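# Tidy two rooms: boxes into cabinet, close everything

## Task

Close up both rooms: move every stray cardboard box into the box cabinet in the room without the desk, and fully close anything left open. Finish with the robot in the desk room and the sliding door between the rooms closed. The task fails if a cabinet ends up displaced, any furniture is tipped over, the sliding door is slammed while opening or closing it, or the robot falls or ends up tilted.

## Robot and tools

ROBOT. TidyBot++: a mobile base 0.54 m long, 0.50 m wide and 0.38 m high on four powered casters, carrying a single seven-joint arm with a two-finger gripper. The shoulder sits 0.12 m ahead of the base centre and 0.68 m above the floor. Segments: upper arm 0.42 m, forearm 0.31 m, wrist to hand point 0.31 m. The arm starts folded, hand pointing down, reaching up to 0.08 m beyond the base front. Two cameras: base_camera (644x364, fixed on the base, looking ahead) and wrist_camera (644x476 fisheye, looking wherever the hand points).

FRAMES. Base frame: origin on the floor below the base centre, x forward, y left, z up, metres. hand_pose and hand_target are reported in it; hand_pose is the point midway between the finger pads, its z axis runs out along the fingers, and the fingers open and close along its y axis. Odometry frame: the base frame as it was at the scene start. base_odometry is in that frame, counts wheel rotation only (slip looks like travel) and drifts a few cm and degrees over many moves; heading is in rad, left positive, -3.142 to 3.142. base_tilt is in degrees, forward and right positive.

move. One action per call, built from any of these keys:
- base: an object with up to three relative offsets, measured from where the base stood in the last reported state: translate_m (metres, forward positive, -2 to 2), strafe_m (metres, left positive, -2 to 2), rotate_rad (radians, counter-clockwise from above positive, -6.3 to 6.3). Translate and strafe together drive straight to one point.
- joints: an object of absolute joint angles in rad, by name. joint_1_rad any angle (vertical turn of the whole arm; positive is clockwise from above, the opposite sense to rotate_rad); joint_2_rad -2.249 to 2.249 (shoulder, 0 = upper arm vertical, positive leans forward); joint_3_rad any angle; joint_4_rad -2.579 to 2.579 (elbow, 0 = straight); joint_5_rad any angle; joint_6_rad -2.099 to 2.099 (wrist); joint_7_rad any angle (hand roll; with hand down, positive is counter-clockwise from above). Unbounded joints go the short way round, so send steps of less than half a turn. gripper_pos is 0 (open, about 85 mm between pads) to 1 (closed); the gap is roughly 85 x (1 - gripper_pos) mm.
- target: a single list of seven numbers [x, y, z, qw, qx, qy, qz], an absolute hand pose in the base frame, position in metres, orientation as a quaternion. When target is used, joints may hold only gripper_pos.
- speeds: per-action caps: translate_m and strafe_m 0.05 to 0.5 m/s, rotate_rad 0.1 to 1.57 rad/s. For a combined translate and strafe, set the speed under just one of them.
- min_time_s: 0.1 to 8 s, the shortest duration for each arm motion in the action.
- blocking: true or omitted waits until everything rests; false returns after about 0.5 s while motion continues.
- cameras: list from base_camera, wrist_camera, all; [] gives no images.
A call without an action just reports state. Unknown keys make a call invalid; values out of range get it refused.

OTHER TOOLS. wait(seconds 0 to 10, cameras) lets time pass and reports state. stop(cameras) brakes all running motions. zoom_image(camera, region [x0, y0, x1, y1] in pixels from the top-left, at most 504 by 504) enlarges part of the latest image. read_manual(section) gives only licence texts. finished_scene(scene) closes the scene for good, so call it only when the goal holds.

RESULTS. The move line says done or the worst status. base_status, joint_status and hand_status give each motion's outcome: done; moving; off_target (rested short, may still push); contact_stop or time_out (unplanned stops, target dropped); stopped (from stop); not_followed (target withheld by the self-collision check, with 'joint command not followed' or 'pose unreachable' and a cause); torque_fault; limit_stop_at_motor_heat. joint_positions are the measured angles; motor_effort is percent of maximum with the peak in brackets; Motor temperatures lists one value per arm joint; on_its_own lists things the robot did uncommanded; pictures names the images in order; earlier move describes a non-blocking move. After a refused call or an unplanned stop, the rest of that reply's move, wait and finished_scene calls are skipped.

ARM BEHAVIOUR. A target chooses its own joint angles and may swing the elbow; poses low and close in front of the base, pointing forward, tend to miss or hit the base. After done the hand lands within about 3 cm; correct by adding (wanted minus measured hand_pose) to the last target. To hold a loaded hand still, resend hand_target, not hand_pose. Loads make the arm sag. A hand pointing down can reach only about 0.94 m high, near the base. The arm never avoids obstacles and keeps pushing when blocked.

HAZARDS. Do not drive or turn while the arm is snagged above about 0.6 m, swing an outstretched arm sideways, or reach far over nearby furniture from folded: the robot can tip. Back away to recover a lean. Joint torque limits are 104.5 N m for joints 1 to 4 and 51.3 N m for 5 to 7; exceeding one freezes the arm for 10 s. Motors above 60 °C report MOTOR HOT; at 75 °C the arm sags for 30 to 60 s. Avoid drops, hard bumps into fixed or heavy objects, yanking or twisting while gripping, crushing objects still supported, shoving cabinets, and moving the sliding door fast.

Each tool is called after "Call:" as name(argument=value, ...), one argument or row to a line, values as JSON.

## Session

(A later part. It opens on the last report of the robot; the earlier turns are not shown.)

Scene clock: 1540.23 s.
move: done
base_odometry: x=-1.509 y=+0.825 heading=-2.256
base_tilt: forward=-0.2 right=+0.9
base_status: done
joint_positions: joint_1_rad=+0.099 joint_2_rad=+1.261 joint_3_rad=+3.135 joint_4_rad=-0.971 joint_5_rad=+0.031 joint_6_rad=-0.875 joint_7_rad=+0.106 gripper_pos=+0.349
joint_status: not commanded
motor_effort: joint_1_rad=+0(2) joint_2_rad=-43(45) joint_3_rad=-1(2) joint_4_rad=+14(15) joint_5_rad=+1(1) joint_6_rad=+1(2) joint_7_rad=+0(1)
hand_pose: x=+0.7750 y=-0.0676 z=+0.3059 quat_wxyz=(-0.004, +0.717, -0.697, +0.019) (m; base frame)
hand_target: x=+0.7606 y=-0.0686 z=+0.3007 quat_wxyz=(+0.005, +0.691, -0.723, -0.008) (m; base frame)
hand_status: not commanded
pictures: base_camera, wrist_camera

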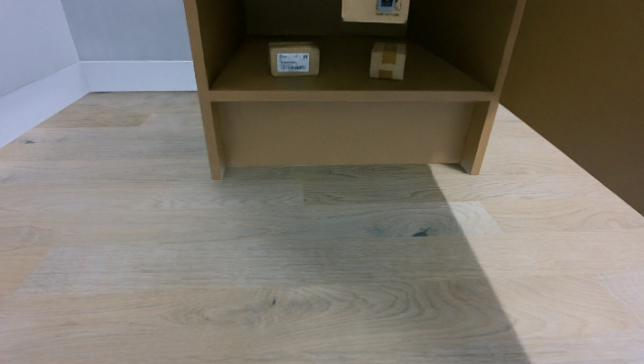

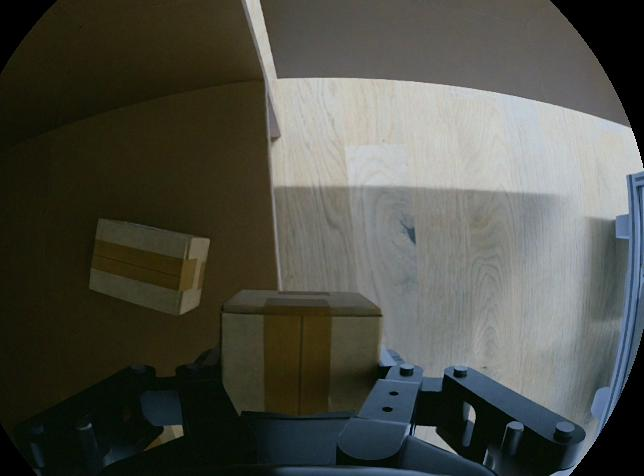

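Call:
move(
  base={"translate_m": 0.075, "strafe_m": 0.035},
  speeds={"translate_m": 0.08},
)

Call:
zoom_image(
  camera="wrist_camera",
  region=[20, 180, 420, 460],
)

Call:
zoom_image(
  camera="base_camera",
  region=[200, 0, 600, 180],
)

Scene clock: 1575.77 s.
move: done
base_odometry: x=-1.529 y=+0.744 heading=-2.256
base_tilt: forward=-0.2 right=+0.9
base_status: done
joint_positions: joint_1_rad=+0.106 joint_2_rad=+1.276 joint_3_rad=+3.135 joint_4_rad=-0.969 joint_5_rad=+0.031 joint_6_rad=-0.876 joint_7_rad=+0.106 gripper_pos=+0.349
joint_status: not commanded
motor_effort: joint_1_rad=+1(2) joint_2_rad=-44(49) joint_3_rad=+0(2) joint_4_rad=+14(19) joint_5_rad=+1(4) joint_6_rad=+1(2) joint_7_rad=+0(1)
hand_pose: x=+0.7700 y=-0.0715 z=+0.2970 quat_wxyz=(+0.000, +0.715, -0.699, +0.014) (m; base frame)
hand_target: x=+0.7606 y=-0.0686 z=+0.3007 quat_wxyz=(+0.005, +0.691, -0.723, -0.008) (m; base frame)
hand_status: not commanded
pictures: base_camera, wrist_camera

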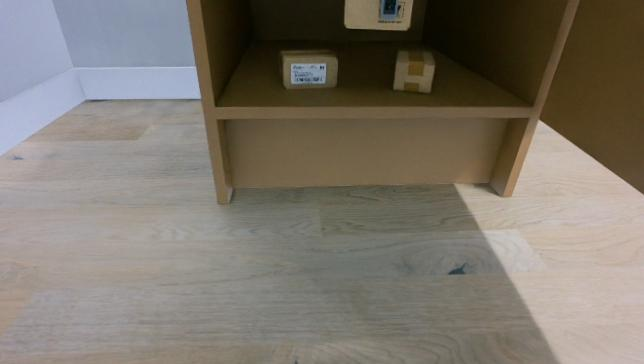

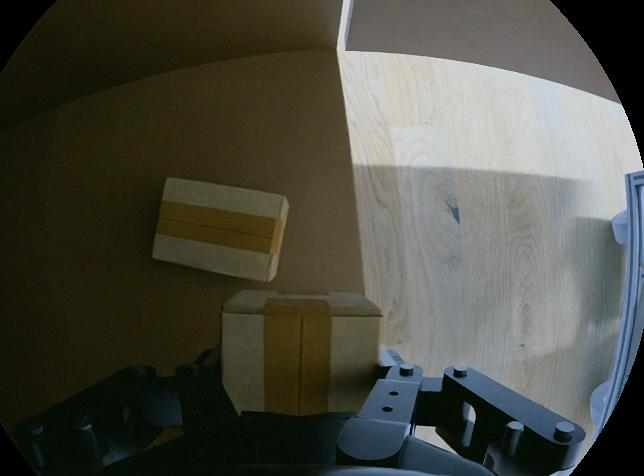

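Scaled by 1.260.

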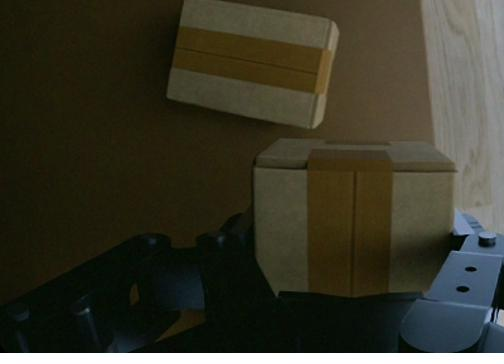

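Scaled by 1.260.

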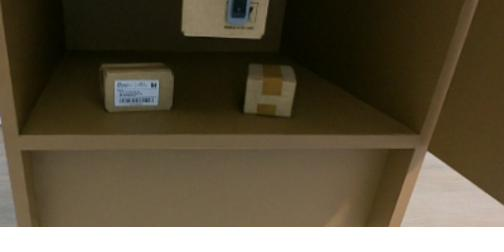

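Call:
move(
  base={"translate_m": -0.004, "strafe_m": 0.018},
  speeds={"strafe_m": 0.05},
)

Call:
zoom_image(
  camera="wrist_camera",
  region=[20, 180, 420, 460],
)

Scene clock: 1610.77 s.
move: done
base_odometry: x=-1.513 y=+0.736 heading=-2.257
base_tilt: forward=-0.2 right=+0.9
base_status: done
joint_positions: joint_1_rad=+0.107 joint_2_rad=+1.276 joint_3_rad=+3.135 joint_4_rad=-0.969 joint_5_rad=+0.031 joint_6_rad=-0.876 joint_7_rad=+0.106 gripper_pos=+0.349
joint_status: not commanded
motor_effort: joint_1_rad=+1(3) joint_2_rad=-43(44) joint_3_rad=-1(2) joint_4_rad=+13(14) joint_5_rad=+1(1) joint_6_rad=+1(1) joint_7_rad=+0(1)
hand_pose: x=+0.7698 y=-0.0725 z=+0.2970 quat_wxyz=(+0.000, +0.714, -0.700, +0.014) (m; base frame)
hand_target: x=+0.7606 y=-0.0686 z=+0.3007 quat_wxyz=(+0.005, +0.691, -0.723, -0.008) (m; base frame)
hand_status: not commanded
pictures: base_camera, wrist_camera

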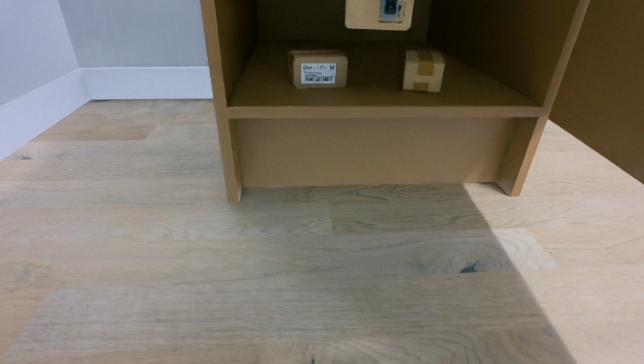

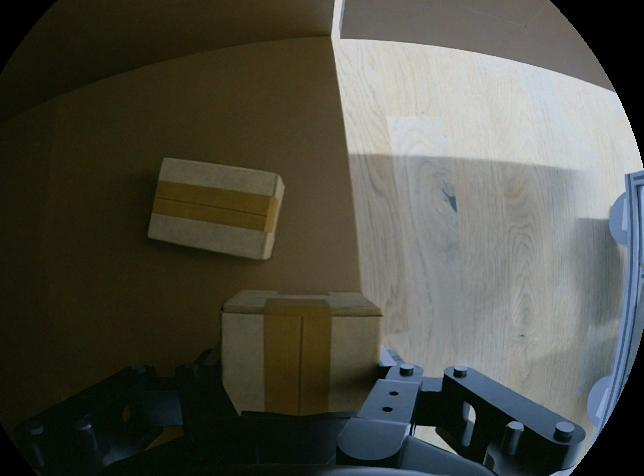

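Scaled by 1.260.

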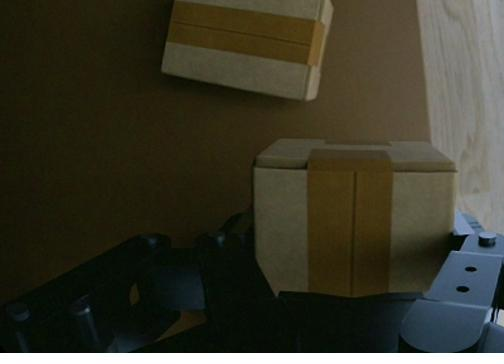

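Call:
move(
  joints={"joint_1_rad": 0.11, "joint_2_rad": 1.44, "joint_3_rad": 3.14, "joint_4_rad": -0.832, "joint_5_rad": 0.0, "joint_6_rad": -0.93, "joint_7_rad": 0.065},
  min_time_s=3,
)

Call:
zoom_image(
  camera="base_camera",
  region=[250, 0, 550, 130],
)

Scene clock: 1621.70 s.
move: done
base_odometry: x=-1.513 y=+0.736 heading=-2.257
base_tilt: forward=-0.2 right=+0.9
base_status: not commanded
joint_positions: joint_1_rad=+0.107 joint_2_rad=+1.419 joint_3_rad=+3.135 joint_4_rad=-0.856 joint_5_rad=+0.031 joint_6_rad=-0.876 joint_7_rad=+0.106 gripper_pos=+0.349
joint_status: all done
motor_effort: joint_1_rad=+0(2) joint_2_rad=-43(45) joint_3_rad=-1(3) joint_4_rad=+13(15) joint_5_rad=+0(2) joint_6_rad=+1(2) joint_7_rad=+0(2)
hand_pose: x=+0.7673 y=-0.0723 z=+0.2305 quat_wxyz=(+0.010, +0.714, -0.700, +0.001) (m; base frame)
hand_target: x=+0.7539 y=-0.0679 z=+0.2232 quat_wxyz=(+0.019, +0.691, -0.722, -0.024) (m; base frame)
hand_status: not commanded
pictures: base_camera, wrist_camera

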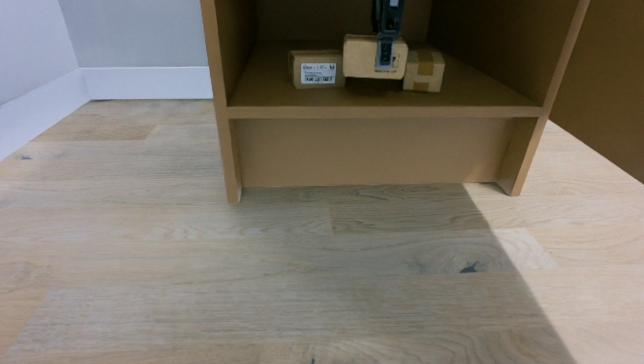

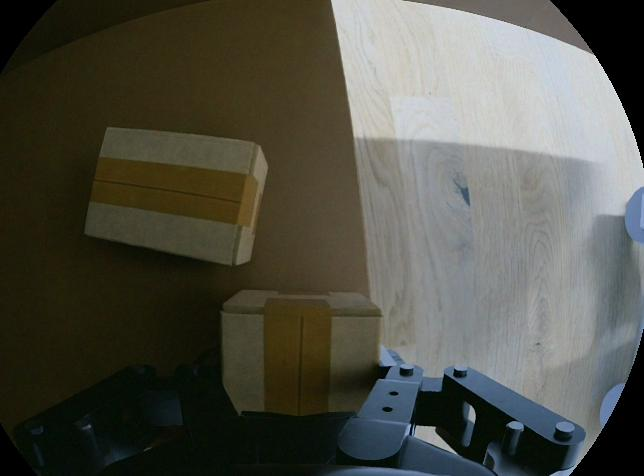

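Scaled by 1.680.

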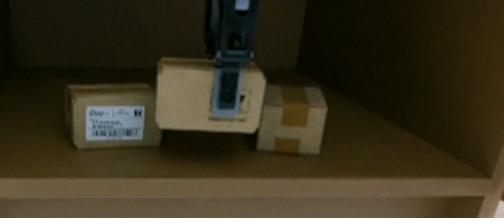

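Call:
move(
  joints={"joint_1_rad": 0.11, "joint_2_rad": 1.493, "joint_3_rad": 3.14, "joint_4_rad": -0.79, "joint_5_rad": 0.0, "joint_6_rad": -0.93, "joint_7_rad": 0.065},
  min_time_s=2,
)

Call:
zoom_image(
  camera="base_camera",
  region=[250, 0, 550, 130],
)

Scene clock: 1629.60 s.
move: done
base_odometry: x=-1.513 y=+0.736 heading=-2.257
base_tilt: forward=-0.2 right=+0.9
base_status: not commanded
joint_positions: joint_1_rad=+0.107 joint_2_rad=+1.471 joint_3_rad=+3.135 joint_4_rad=-0.815 joint_5_rad=+0.031 joint_6_rad=-0.876 joint_7_rad=+0.106 gripper_pos=+0.349
joint_status: all done
motor_effort: joint_1_rad=+1(2) joint_2_rad=-44(45) joint_3_rad=-1(2) joint_4_rad=+13(14) joint_5_rad=+1(2) joint_6_rad=+1(2) joint_7_rad=+0(1)
hand_pose: x=+0.7650 y=-0.0721 z=+0.2067 quat_wxyz=(+0.013, +0.714, -0.700, -0.002) (m; base frame)
hand_target: x=+0.7506 y=-0.0676 z=+0.1986 quat_wxyz=(+0.022, +0.691, -0.722, -0.028) (m; base frame)
hand_status: not commanded
pictures: base_camera, wrist_camera

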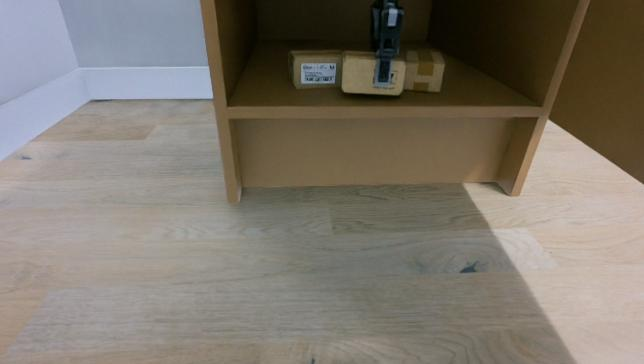

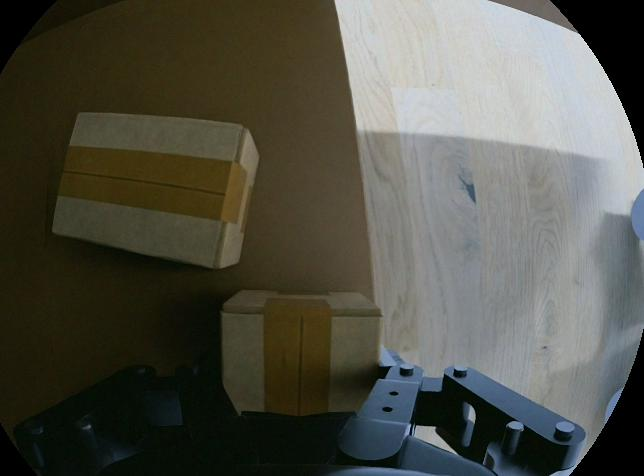

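Scaled by 1.680.

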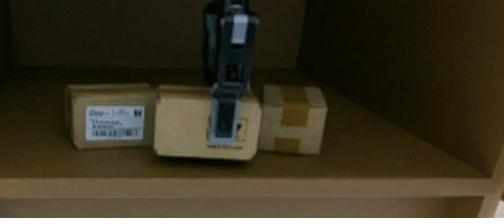

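Call:
move(
  joints={"joint_1_rad": 0.11, "joint_2_rad": 1.508, "joint_3_rad": 3.14, "joint_4_rad": -0.777, "joint_5_rad": 0.0, "joint_6_rad": -0.93, "joint_7_rad": 0.065},
  min_time_s=1.5,
  cameras=["base_camera"],
)

Call:
zoom_image(
  camera="base_camera",
  region=[320, 0, 464, 120],
)

Call:
move(
  joints={"joint_1_rad": 0.11, "joint_2_rad": 1.523, "joint_3_rad": 3.14, "joint_4_rad": -0.765, "joint_5_rad": 0.0, "joint_6_rad": -0.93, "joint_7_rad": 0.065},
  min_time_s=1.5,
  cameras=["base_camera"],
)

Call:
zoom_image(
  camera="base_camera",
  region=[320, 0, 464, 120],
)

Scene clock: 1637.20 s.
move: done
base_odometry: x=-1.513 y=+0.736 heading=-2.257
base_tilt: forward=-0.2 right=+0.9
base_status: not commanded
joint_positions: joint_1_rad=+0.107 joint_2_rad=+1.484 joint_3_rad=+3.135 joint_4_rad=-0.802 joint_5_rad=+0.031 joint_6_rad=-0.876 joint_7_rad=+0.106 gripper_pos=+0.349
joint_status: all done
motor_effort: joint_1_rad=+0(1) joint_2_rad=-45(45) joint_3_rad=-1(2) joint_4_rad=+13(14) joint_5_rad=+0(2) joint_6_rad=+1(2) joint_7_rad=+0(2)
hand_pose: x=+0.7650 y=-0.0721 z=+0.2007 quat_wxyz=(+0.013, +0.714, -0.700, -0.003) (m; base frame)
hand_target: x=+0.7500 y=-0.0675 z=+0.1919 quat_wxyz=(+0.023, +0.691, -0.722, -0.029) (m; base frame)
hand_status: not commanded
pictures: base_camera

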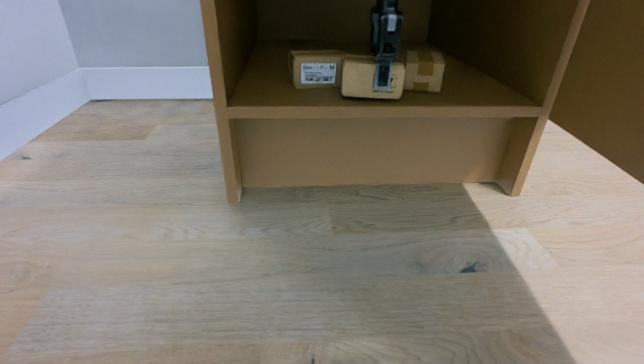

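Scaled by 3.500.

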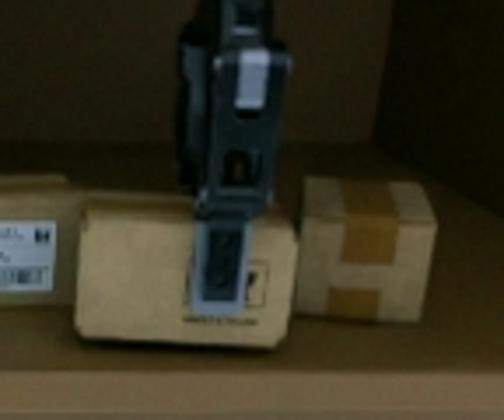

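Scene clock: 1639.00 s.
move: done
base_odometry: x=-1.513 y=+0.736 heading=-2.257
base_tilt: forward=-0.2 right=+0.9
base_status: not commanded
joint_positions: joint_1_rad=+0.107 joint_2_rad=+1.498 joint_3_rad=+3.135 joint_4_rad=-0.789 joint_5_rad=+0.031 joint_6_rad=-0.876 joint_7_rad=+0.106 gripper_pos=+0.349
joint_status: all done
motor_effort: joint_1_rad=+0(1) joint_2_rad=-43(45) joint_3_rad=-1(2) joint_4_rad=+13(14) joint_5_rad=+1(2) joint_6_rad=+1(2) joint_7_rad=+0(1)
hand_pose: x=+0.7651 y=-0.0721 z=+0.1949 quat_wxyz=(+0.013, +0.714, -0.700, -0.003) (m; base frame)
hand_target: x=+0.7488 y=-0.0674 z=+0.1849 quat_wxyz=(+0.024, +0.691, -0.722, -0.030) (m; base frame)
hand_status: not commanded
pictures: base_camera

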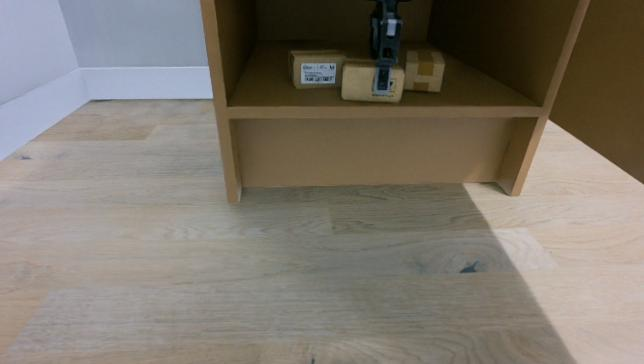

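Scaled by 3.500.

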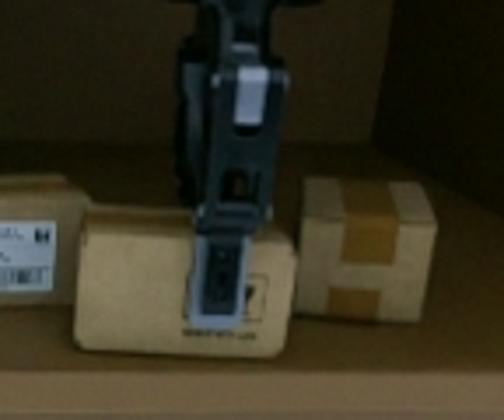

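Call:
move(
  joints={"joint_1_rad": 0.11, "joint_2_rad": 1.535, "joint_3_rad": 3.14, "joint_4_rad": -0.755, "joint_5_rad": 0.0, "joint_6_rad": -0.93, "joint_7_rad": 0.065},
  min_time_s=1.5,
  cameras=["base_camera"],
)

Call:
zoom_image(
  camera="base_camera",
  region=[320, 0, 464, 120],
)

Scene clock: 1643.70 s.
move: done
base_odometry: x=-1.513 y=+0.736 heading=-2.257
base_tilt: forward=-0.2 right=+0.9
base_status: not commanded
joint_positions: joint_1_rad=+0.107 joint_2_rad=+1.503 joint_3_rad=+3.135 joint_4_rad=-0.778 joint_5_rad=+0.031 joint_6_rad=-0.876 joint_7_rad=+0.106 gripper_pos=+0.349
joint_status: all done
motor_effort: joint_1_rad=+1(1) joint_2_rad=-43(44) joint_3_rad=-1(2) joint_4_rad=+13(14) joint_5_rad=+1(2) joint_6_rad=+1(2) joint_7_rad=+0(2)
hand_pose: x=+0.7688 y=-0.0725 z=+0.1946 quat_wxyz=(+0.011, +0.714, -0.700, +0.000) (m; base frame)
hand_target: x=+0.7480 y=-0.0673 z=+0.1794 quat_wxyz=(+0.025, +0.691, -0.722, -0.031) (m; base frame)
hand_status: not commanded
pictures: base_camera

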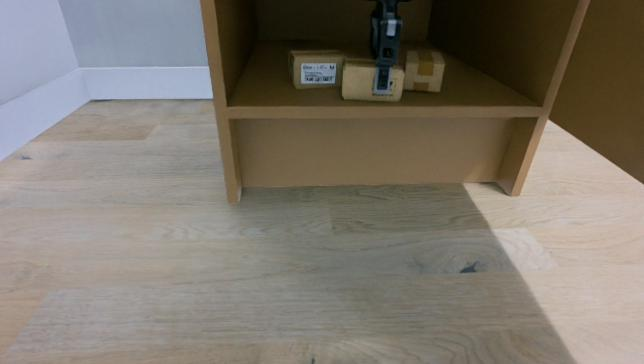

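Scaled by 3.500.

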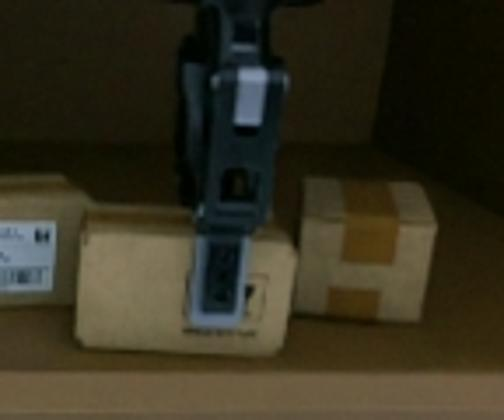

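Call:
move(
  joints={"joint_1_rad": 0.11, "joint_2_rad": 1.515, "joint_3_rad": 3.14, "joint_4_rad": -0.77, "joint_5_rad": 0.0, "joint_6_rad": -0.93, "joint_7_rad": 0.065},
  min_time_s=1,
  cameras=[],
)

Call:
move(
  joints={"gripper_pos": 0.2},
)

Call:
zoom_image(
  camera="base_camera",
  region=[320, 0, 464, 120],
)

Scene clock: 1650.40 s.
move: done
base_odometry: x=-1.513 y=+0.736 heading=-2.257
base_tilt: forward=-0.2 right=+0.9
base_status: not commanded
joint_positions: joint_1_rad=+0.107 joint_2_rad=+1.503 joint_3_rad=+3.135 joint_4_rad=-0.778 joint_5_rad=+0.031 joint_6_rad=-0.876 joint_7_rad=+0.106 gripper_pos=+0.349
joint_status: all done
motor_effort: joint_1_rad=+0(1) joint_2_rad=-42(43) joint_3_rad=-1(2) joint_4_rad=+13(14) joint_5_rad=+0(2) joint_6_rad=+1(2) joint_7_rad=+0(1)
hand_pose: x=+0.7688 y=-0.0725 z=+0.1946 quat_wxyz=(+0.011, +0.714, -0.700, +0.000) (m; base frame)
hand_target: x=+0.7502 y=-0.0675 z=+0.1889 quat_wxyz=(+0.023, +0.691, -0.722, -0.029) (m; base frame)
hand_status: not commanded
pictures: none
No camera images: "cameras" was empty.

Scene clock: 1651.07 s.
move: done
base_odometry: x=-1.513 y=+0.736 heading=-2.257
base_tilt: forward=-0.2 right=+0.9
base_status: not commanded
joint_positions: joint_1_rad=+0.107 joint_2_rad=+1.503 joint_3_rad=+3.135 joint_4_rad=-0.778 joint_5_rad=+0.031 joint_6_rad=-0.876 joint_7_rad=+0.106 gripper_pos=+0.200
joint_status: all done
motor_effort: joint_1_rad=+0(1) joint_2_rad=-43(44) joint_3_rad=+0(1) joint_4_rad=+13(13) joint_5_rad=+0(1) joint_6_rad=+1(1) joint_7_rad=+0(1)
hand_pose: x=+0.7688 y=-0.0725 z=+0.1946 quat_wxyz=(+0.011, +0.714, -0.700, +0.000) (m; base frame)
hand_target: x=+0.7502 y=-0.0675 z=+0.1889 quat_wxyz=(+0.023, +0.691, -0.722, -0.029) (m; base frame)
hand_status: not commanded
pictures: base_camera, wrist_camera

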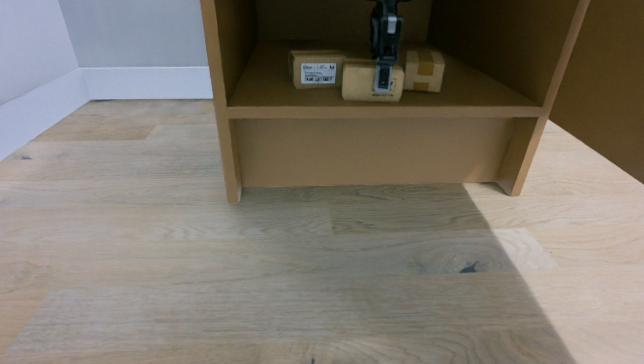

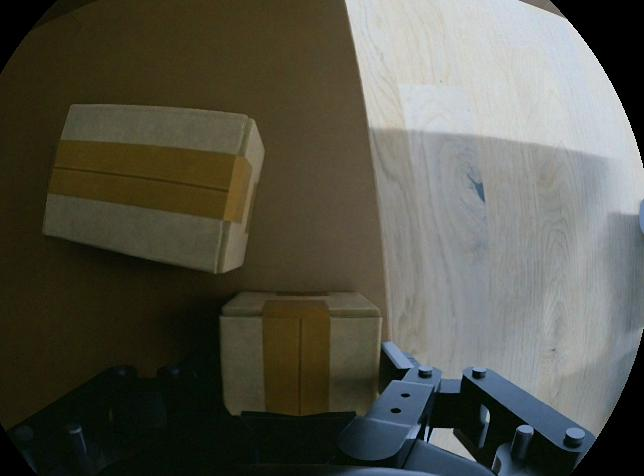

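Scaled by 3.500.

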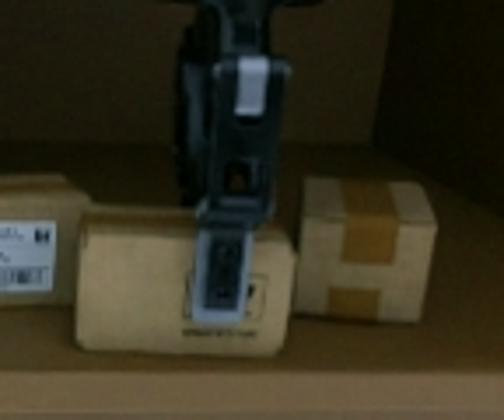

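Call:
move(
  joints={"joint_1_rad": 0.11, "joint_2_rad": 1.42, "joint_3_rad": 3.14, "joint_4_rad": -0.85, "joint_5_rad": 0.0, "joint_6_rad": -0.93, "joint_7_rad": 0.065},
  min_time_s=3,
)

Call:
move(
  joints={"joint_1_rad": 0.11, "joint_2_rad": 1.22, "joint_3_rad": 3.14, "joint_4_rad": -1.0, "joint_5_rad": 0.0, "joint_6_rad": -0.93, "joint_7_rad": 0.065},
  min_time_s=3,
)

Scene clock: 1660.33 s.
move: done
base_odometry: x=-1.513 y=+0.736 heading=-2.257
base_tilt: forward=-0.2 right=+0.9
base_status: not commanded
joint_positions: joint_1_rad=+0.107 joint_2_rad=+1.462 joint_3_rad=+3.135 joint_4_rad=-0.833 joint_5_rad=+0.031 joint_6_rad=-0.876 joint_7_rad=+0.106 gripper_pos=+0.200
joint_status: all done
motor_effort: joint_1_rad=-1(2) joint_2_rad=-43(45) joint_3_rad=-1(2) joint_4_rad=+13(14) joint_5_rad=+1(3) joint_6_rad=+1(2) joint_7_rad=+0(2)
hand_pose: x=+0.7596 y=-0.0715 z=+0.2082 quat_wxyz=(+0.016, +0.714, -0.700, -0.006) (m; base frame)
hand_target: x=+0.7538 y=-0.0679 z=+0.2320 quat_wxyz=(+0.018, +0.691, -0.722, -0.023) (m; base frame)
hand_status: not commanded
pictures: base_camera, wrist_camera

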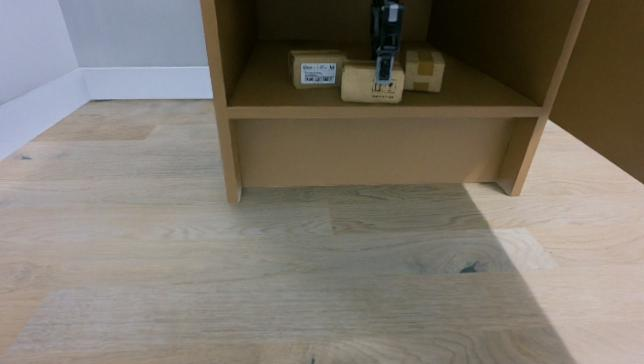

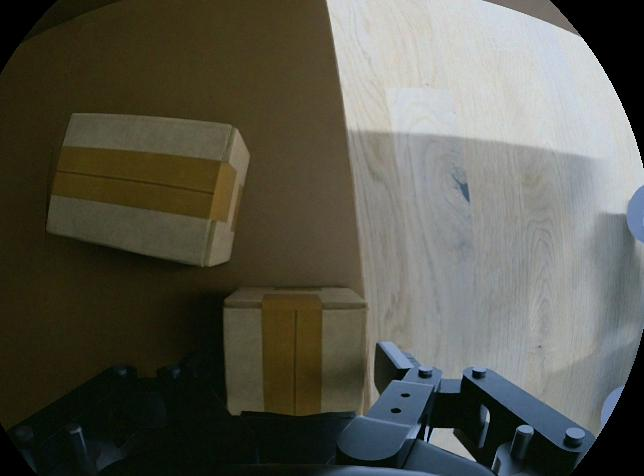

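Scene clock: 1663.63 s.
move: done
base_odometry: x=-1.513 y=+0.736 heading=-2.257
base_tilt: forward=-0.2 right=+0.9
base_status: not commanded
joint_positions: joint_1_rad=+0.107 joint_2_rad=+1.264 joint_3_rad=+3.135 joint_4_rad=-0.987 joint_5_rad=+0.031 joint_6_rad=-0.876 joint_7_rad=+0.106 gripper_pos=+0.200
joint_status: all done
motor_effort: joint_1_rad=-1(1) joint_2_rad=-44(45) joint_3_rad=-1(2) joint_4_rad=+14(14) joint_5_rad=+0(3) joint_6_rad=+1(2) joint_7_rad=+0(1)
hand_pose: x=+0.7655 y=-0.0720 z=+0.3004 quat_wxyz=(+0.002, +0.714, -0.700, +0.012) (m; base frame)
hand_target: x=+0.7583 y=-0.0684 z=+0.3251 quat_wxyz=(+0.002, +0.691, -0.723, -0.004) (m; base frame)
hand_status: not commanded
pictures: base_camera, wrist_camera

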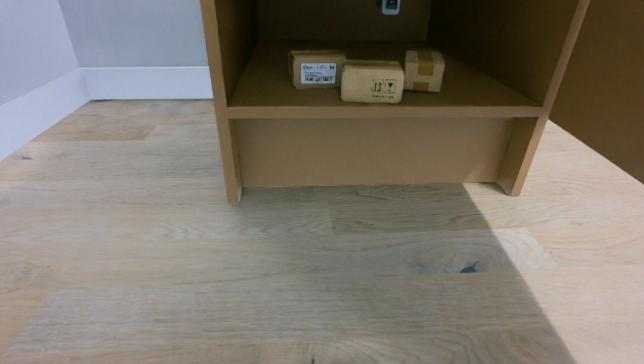

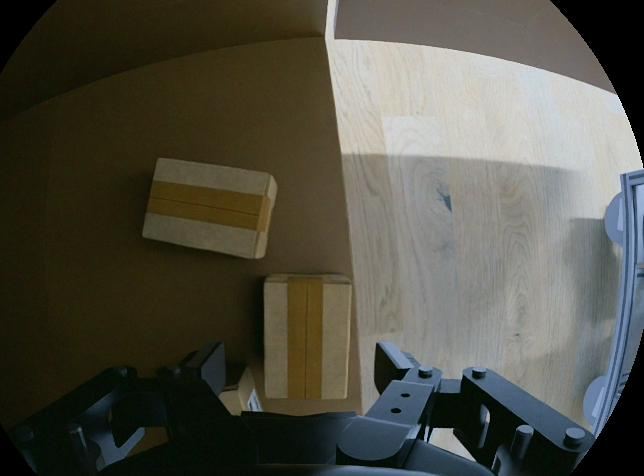

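Call:
move(
  base={"translate_m": -0.7},
  speeds={"translate_m": 0.25},
)

Call:
zoom_image(
  camera="base_camera",
  region=[230, 0, 630, 160],
)

Scene clock: 1679.30 s.
move: done
base_odometry: x=-1.069 y=+1.277 heading=-2.257
base_tilt: forward=-0.2 right=+0.9
base_status: done
joint_positions: joint_1_rad=+0.107 joint_2_rad=+1.258 joint_3_rad=+3.135 joint_4_rad=-0.992 joint_5_rad=+0.031 joint_6_rad=-0.878 joint_7_rad=+0.106 gripper_pos=+0.200
joint_status: not commanded
motor_effort: joint_1_rad=+0(2) joint_2_rad=-43(44) joint_3_rad=-1(2) joint_4_rad=+13(14) joint_5_rad=+1(1) joint_6_rad=+1(2) joint_7_rad=+1(1)
hand_pose: x=+0.7644 y=-0.0720 z=+0.3028 quat_wxyz=(+0.002, +0.714, -0.700, +0.011) (m; base frame)
hand_target: x=+0.7583 y=-0.0684 z=+0.3251 quat_wxyz=(+0.002, +0.691, -0.723, -0.004) (m; base frame)
hand_status: not commanded
pictures: base_camera, wrist_camera

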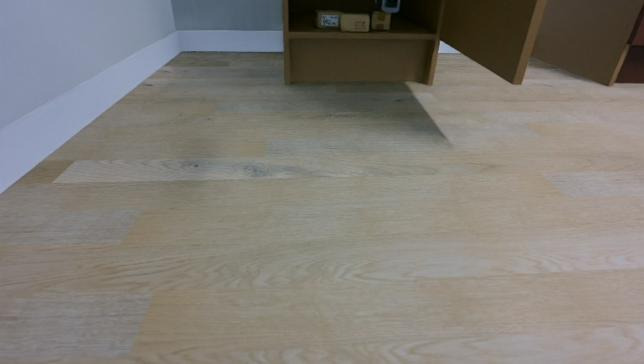

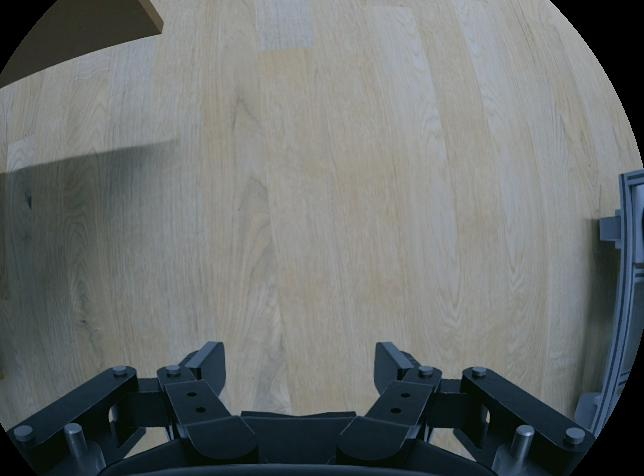

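Scaled by 1.260.

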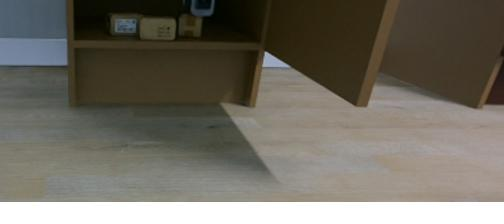

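Call:
move(
  joints={"joint_1_rad": 0.0, "joint_2_rad": 1.2, "joint_3_rad": 3.14, "joint_4_rad": -2.0, "joint_5_rad": 0.0, "joint_6_rad": 1.5, "joint_7_rad": 1.57, "gripper_pos": 1.0},
  min_time_s=3,
)

Scene clock: 1726.27 s.
move: done
base_odometry: x=-1.069 y=+1.277 heading=-2.257
base_tilt: forward=-0.2 right=+0.9
base_status: not commanded
joint_positions: joint_1_rad=+0.013 joint_2_rad=+1.235 joint_3_rad=+3.135 joint_4_rad=-1.987 joint_5_rad=+0.031 joint_6_rad=+1.422 joint_7_rad=+1.528 gripper_pos=+0.999
joint_status: all done
motor_effort: joint_1_rad=+0(2) joint_2_rad=-34(43) joint_3_rad=-1(3) joint_4_rad=+5(13) joint_5_rad=+1(2) joint_6_rad=+10(10) joint_7_rad=+1(2)
hand_pose: x=+0.7942 y=+0.0052 z=+0.4367 quat_wxyz=(-0.023, +0.783, -0.012, +0.621) (m; base frame)
hand_target: x=+0.8015 y=+0.0020 z=+0.4804 quat_wxyz=(-0.001, +0.751, -0.001, +0.660) (m; base frame)
hand_status: not commanded
pictures: base_camera, wrist_camera

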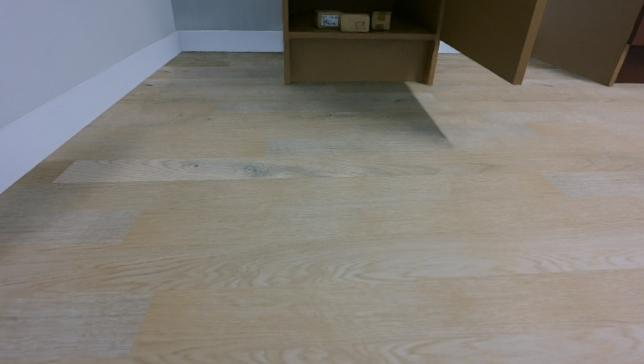

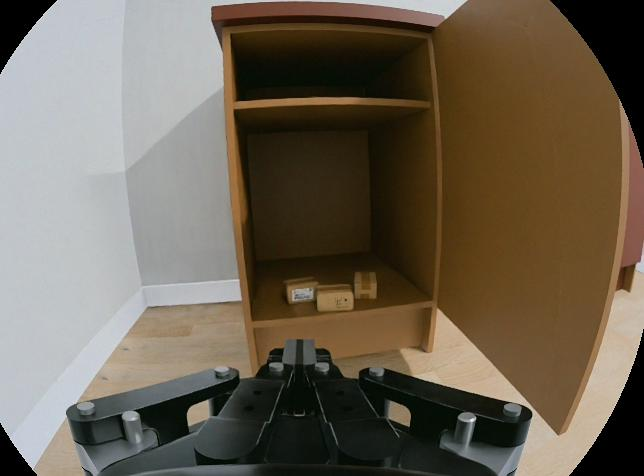

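Call:
move(
  base={"strafe_m": -0.65},
  speeds={"strafe_m": 0.3},
)

Call:
move(
  base={"translate_m": 0.4},
  speeds={"translate_m": 0.2},
)

Scene clock: 1745.03 s.
move: done
base_odometry: x=-1.573 y=+1.689 heading=-2.257
base_tilt: forward=-0.2 right=+0.9
base_status: done
joint_positions: joint_1_rad=+0.004 joint_2_rad=+1.233 joint_3_rad=+3.135 joint_4_rad=-1.987 joint_5_rad=+0.031 joint_6_rad=+1.426 joint_7_rad=+1.529 gripper_pos=+0.999
joint_status: not commanded
motor_effort: joint_1_rad=+0(4) joint_2_rad=-33(35) joint_3_rad=-1(2) joint_4_rad=+5(6) joint_5_rad=+1(2) joint_6_rad=+10(10) joint_7_rad=+1(1)
hand_pose: x=+0.7946 y=+0.0108 z=+0.4388 quat_wxyz=(-0.025, +0.782, -0.008, +0.623) (m; base frame)
hand_target: x=+0.8015 y=+0.0020 z=+0.4804 quat_wxyz=(-0.001, +0.751, -0.001, +0.660) (m; base frame)
hand_status: not commanded
pictures: base_camera, wrist_camera

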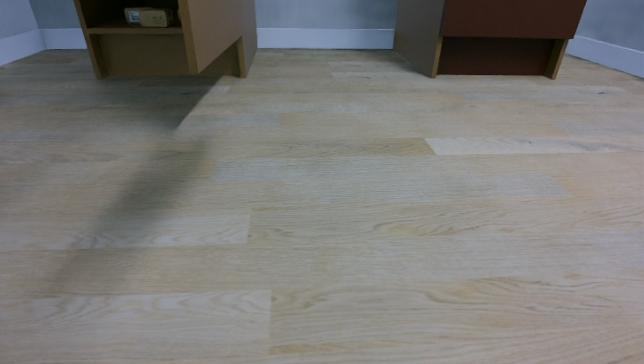

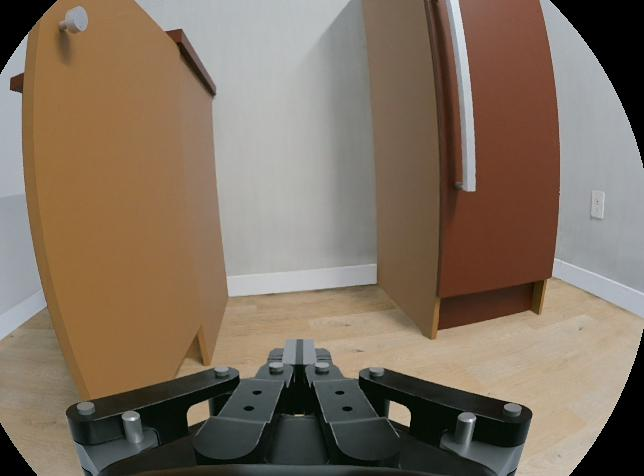

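Scene clock: 1747.70 s.
move: done
base_odometry: x=-1.826 y=+1.380 heading=-2.257
base_tilt: forward=-0.2 right=+0.9
base_status: done
joint_positions: joint_1_rad=+0.004 joint_2_rad=+1.231 joint_3_rad=+3.135 joint_4_rad=-1.993 joint_5_rad=+0.031 joint_6_rad=+1.427 joint_7_rad=+1.529 gripper_pos=+0.999
joint_status: not commanded
motor_effort: joint_1_rad=+0(1) joint_2_rad=-35(35) joint_3_rad=-1(2) joint_4_rad=+5(7) joint_5_rad=+1(1) joint_6_rad=+10(10) joint_7_rad=+0(1)
hand_pose: x=+0.7928 y=+0.0108 z=+0.4389 quat_wxyz=(-0.025, +0.782, -0.008, +0.622) (m; base frame)
hand_target: x=+0.8015 y=+0.0020 z=+0.4804 quat_wxyz=(-0.001, +0.751, -0.001, +0.660) (m; base frame)
hand_status: not commanded
pictures: base_camera, wrist_camera

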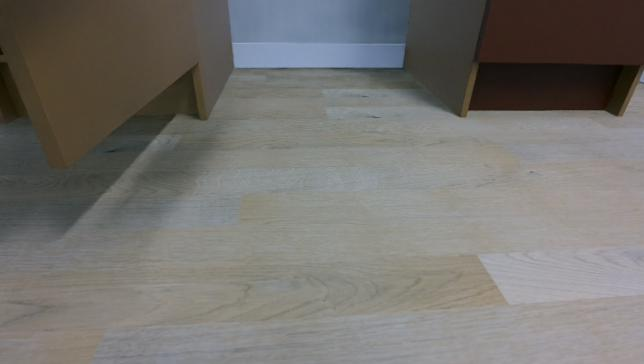

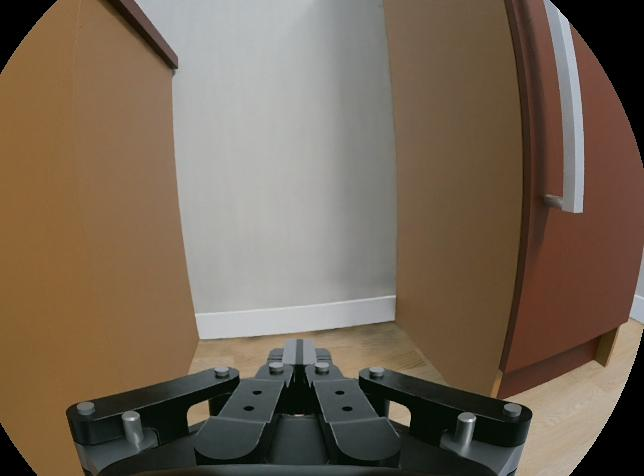

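Call:
move(
  base={"strafe_m": 0.3},
  speeds={"strafe_m": 0.1},
)

Scene clock: 1754.47 s.
move: done
base_odometry: x=-1.594 y=+1.189 heading=-2.257
base_tilt: forward=-0.2 right=+0.9
base_status: done
joint_positions: joint_1_rad=+0.000 joint_2_rad=+1.231 joint_3_rad=+3.136 joint_4_rad=-1.993 joint_5_rad=+0.029 joint_6_rad=+1.428 joint_7_rad=+1.530 gripper_pos=+0.999
joint_status: not commanded
motor_effort: joint_1_rad=+0(5) joint_2_rad=-34(35) joint_3_rad=-1(6) joint_4_rad=+5(6) joint_5_rad=+1(6) joint_6_rad=+10(10) joint_7_rad=+0(1)
hand_pose: x=+0.7928 y=+0.0129 z=+0.4390 quat_wxyz=(-0.025, +0.782, -0.006, +0.622) (m; base frame)
hand_target: x=+0.8015 y=+0.0020 z=+0.4804 quat_wxyz=(-0.001, +0.751, -0.001, +0.660) (m; base frame)
hand_status: not commanded
pictures: base_camera, wrist_camera

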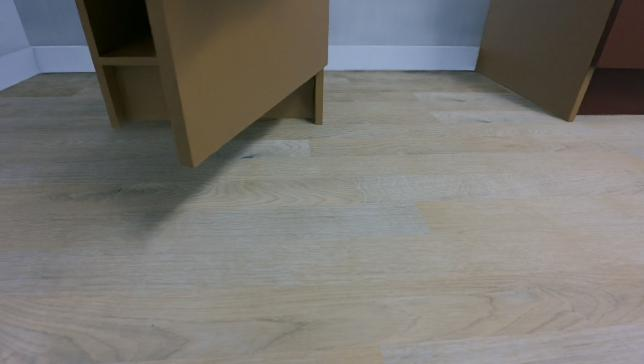

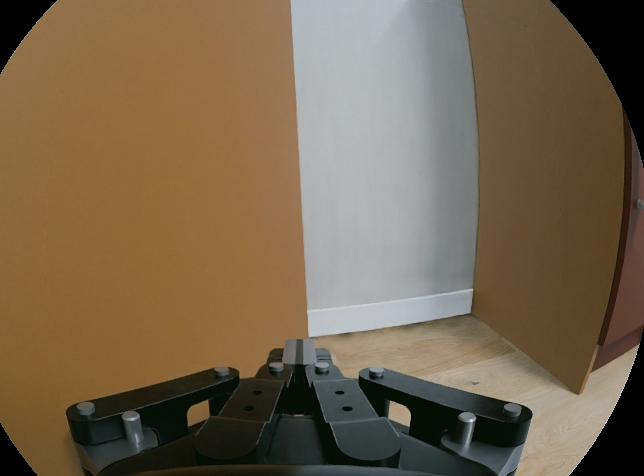

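Call:
move(
  base={"strafe_m": 0.2},
  speeds={"strafe_m": 0.1},
)

Scene clock: 1759.10 s.
move: done
base_odometry: x=-1.439 y=+1.062 heading=-2.257
base_tilt: forward=-0.2 right=+0.9
base_status: done
joint_positions: joint_1_rad=-0.001 joint_2_rad=+1.231 joint_3_rad=+3.137 joint_4_rad=-1.994 joint_5_rad=+0.027 joint_6_rad=+1.428 joint_7_rad=+1.530 gripper_pos=+0.999
joint_status: not commanded
motor_effort: joint_1_rad=+0(6) joint_2_rad=-35(35) joint_3_rad=-2(6) joint_4_rad=+5(6) joint_5_rad=+1(4) joint_6_rad=+10(10) joint_7_rad=+0(1)
hand_pose: x=+0.7928 y=+0.0128 z=+0.4391 quat_wxyz=(-0.025, +0.782, -0.006, +0.622) (m; base frame)
hand_target: x=+0.8015 y=+0.0020 z=+0.4804 quat_wxyz=(-0.001, +0.751, -0.001, +0.660) (m; base frame)
hand_status: not commanded
pictures: base_camera, wrist_camera

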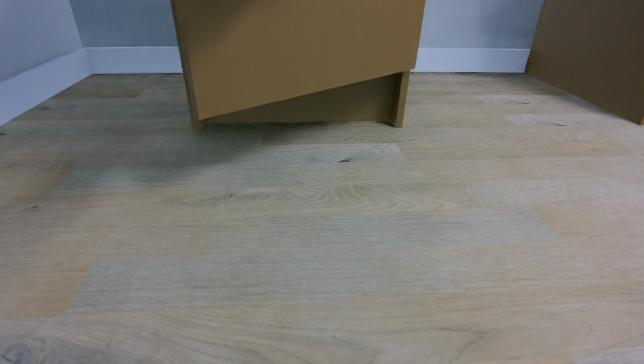

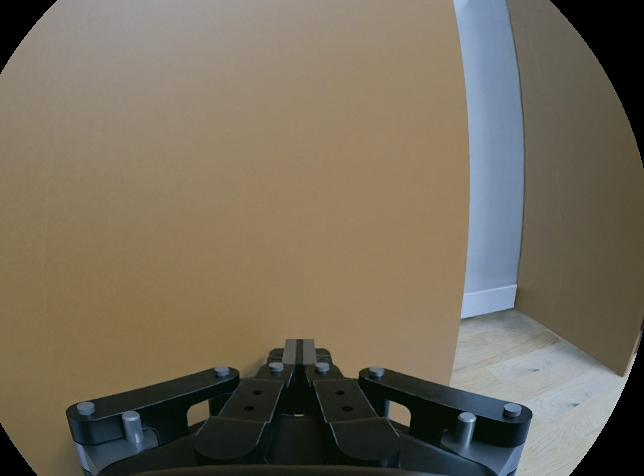

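Call:
move(
  base={"translate_m": -0.07},
  speeds={"translate_m": 0.1},
  cameras=[],
)

Call:
move(
  base={"strafe_m": 0.06},
  speeds={"strafe_m": 0.1},
)

Call:
move(
  base={"translate_m": 0.14},
  speeds={"translate_m": 0.08},
)

Scene clock: 1774.23 s.
move: done
base_odometry: x=-1.394 y=+1.117 heading=-2.257
base_tilt: forward=-0.2 right=+0.9
base_status: done
joint_positions: joint_1_rad=-0.001 joint_2_rad=+1.230 joint_3_rad=+3.137 joint_4_rad=-1.995 joint_5_rad=+0.027 joint_6_rad=+1.428 joint_7_rad=+1.530 gripper_pos=+0.999
joint_status: not commanded
motor_effort: joint_1_rad=+1(1) joint_2_rad=-34(35) joint_3_rad=-1(2) joint_4_rad=+5(6) joint_5_rad=+0(2) joint_6_rad=+10(10) joint_7_rad=+0(1)
hand_pose: x=+0.7924 y=+0.0128 z=+0.4392 quat_wxyz=(-0.025, +0.782, -0.006, +0.622) (m; base frame)
hand_target: x=+0.8015 y=+0.0020 z=+0.4804 quat_wxyz=(-0.001, +0.751, -0.001, +0.660) (m; base frame)
hand_status: not commanded
pictures: none
No camera images: "cameras" was empty.

Scene clock: 1775.33 s.
move: done
base_odometry: x=-1.348 y=+1.079 heading=-2.257
base_tilt: forward=-0.2 right=+0.9
base_status: done
joint_positions: joint_1_rad=-0.002 joint_2_rad=+1.230 joint_3_rad=+3.137 joint_4_rad=-1.995 joint_5_rad=+0.027 joint_6_rad=+1.429 joint_7_rad=+1.530 gripper_pos=+0.999
joint_status: not commanded
motor_effort: joint_1_rad=+1(3) joint_2_rad=-33(35) joint_3_rad=-1(3) joint_4_rad=+5(6) joint_5_rad=+1(2) joint_6_rad=+10(10) joint_7_rad=+0(1)
hand_pose: x=+0.7924 y=+0.0134 z=+0.4394 quat_wxyz=(-0.025, +0.782, -0.006, +0.622) (m; base frame)
hand_target: x=+0.8015 y=+0.0020 z=+0.4804 quat_wxyz=(-0.001, +0.751, -0.001, +0.660) (m; base frame)
hand_status: not commanded
pictures: base_camera, wrist_camera

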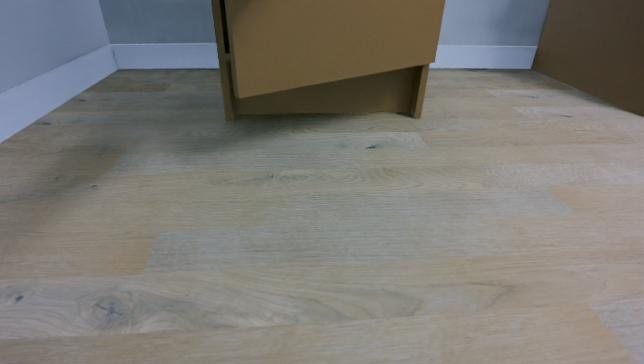

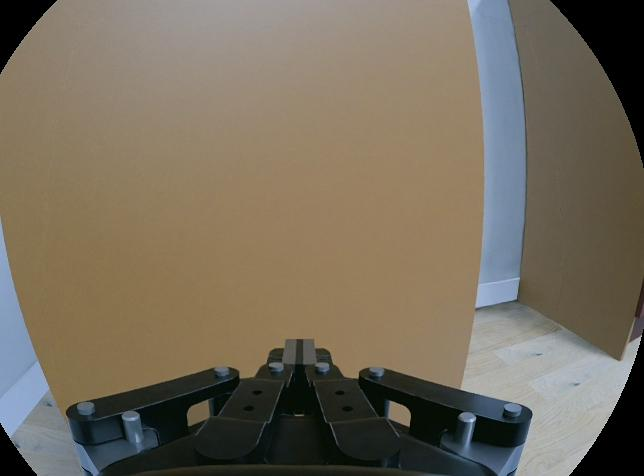

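Scene clock: 1777.57 s.
move: done
base_odometry: x=-1.436 y=+0.970 heading=-2.257
base_tilt: forward=-0.2 right=+0.9
base_status: done
joint_positions: joint_1_rad=-0.001 joint_2_rad=+1.230 joint_3_rad=+3.137 joint_4_rad=-1.998 joint_5_rad=+0.027 joint_6_rad=+1.429 joint_7_rad=+1.530 gripper_pos=+0.999
joint_status: not commanded
motor_effort: joint_1_rad=+1(3) joint_2_rad=-34(36) joint_3_rad=-1(4) joint_4_rad=+5(9) joint_5_rad=+1(4) joint_6_rad=+10(11) joint_7_rad=+0(1)
hand_pose: x=+0.7916 y=+0.0124 z=+0.4392 quat_wxyz=(-0.025, +0.783, -0.007, +0.622) (m; base frame)
hand_target: x=+0.8015 y=+0.0020 z=+0.4804 quat_wxyz=(-0.001, +0.751, -0.001, +0.660) (m; base frame)
hand_status: not commanded
pictures: base_camera, wrist_camera

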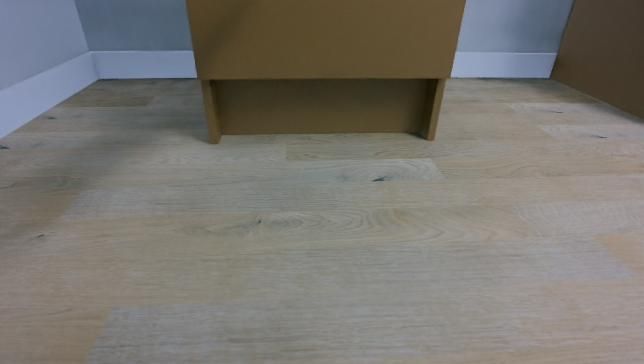

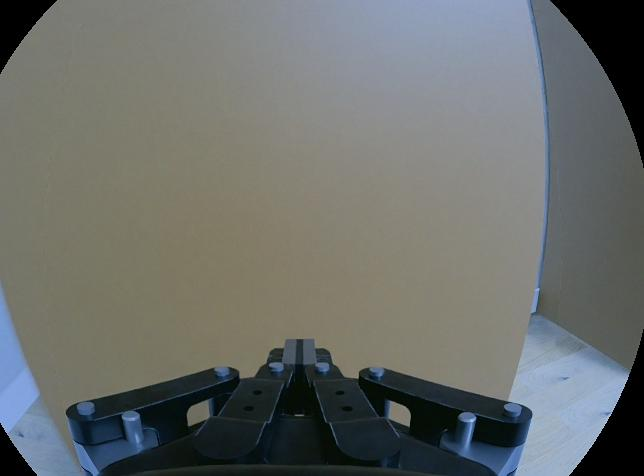

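Call:
zoom_image(
  camera="base_camera",
  region=[170, 40, 480, 160],
)

Scaled by 1.626.

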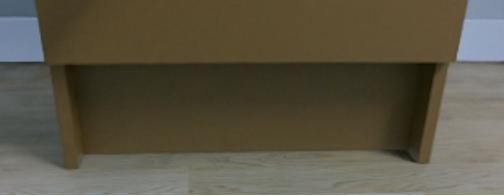

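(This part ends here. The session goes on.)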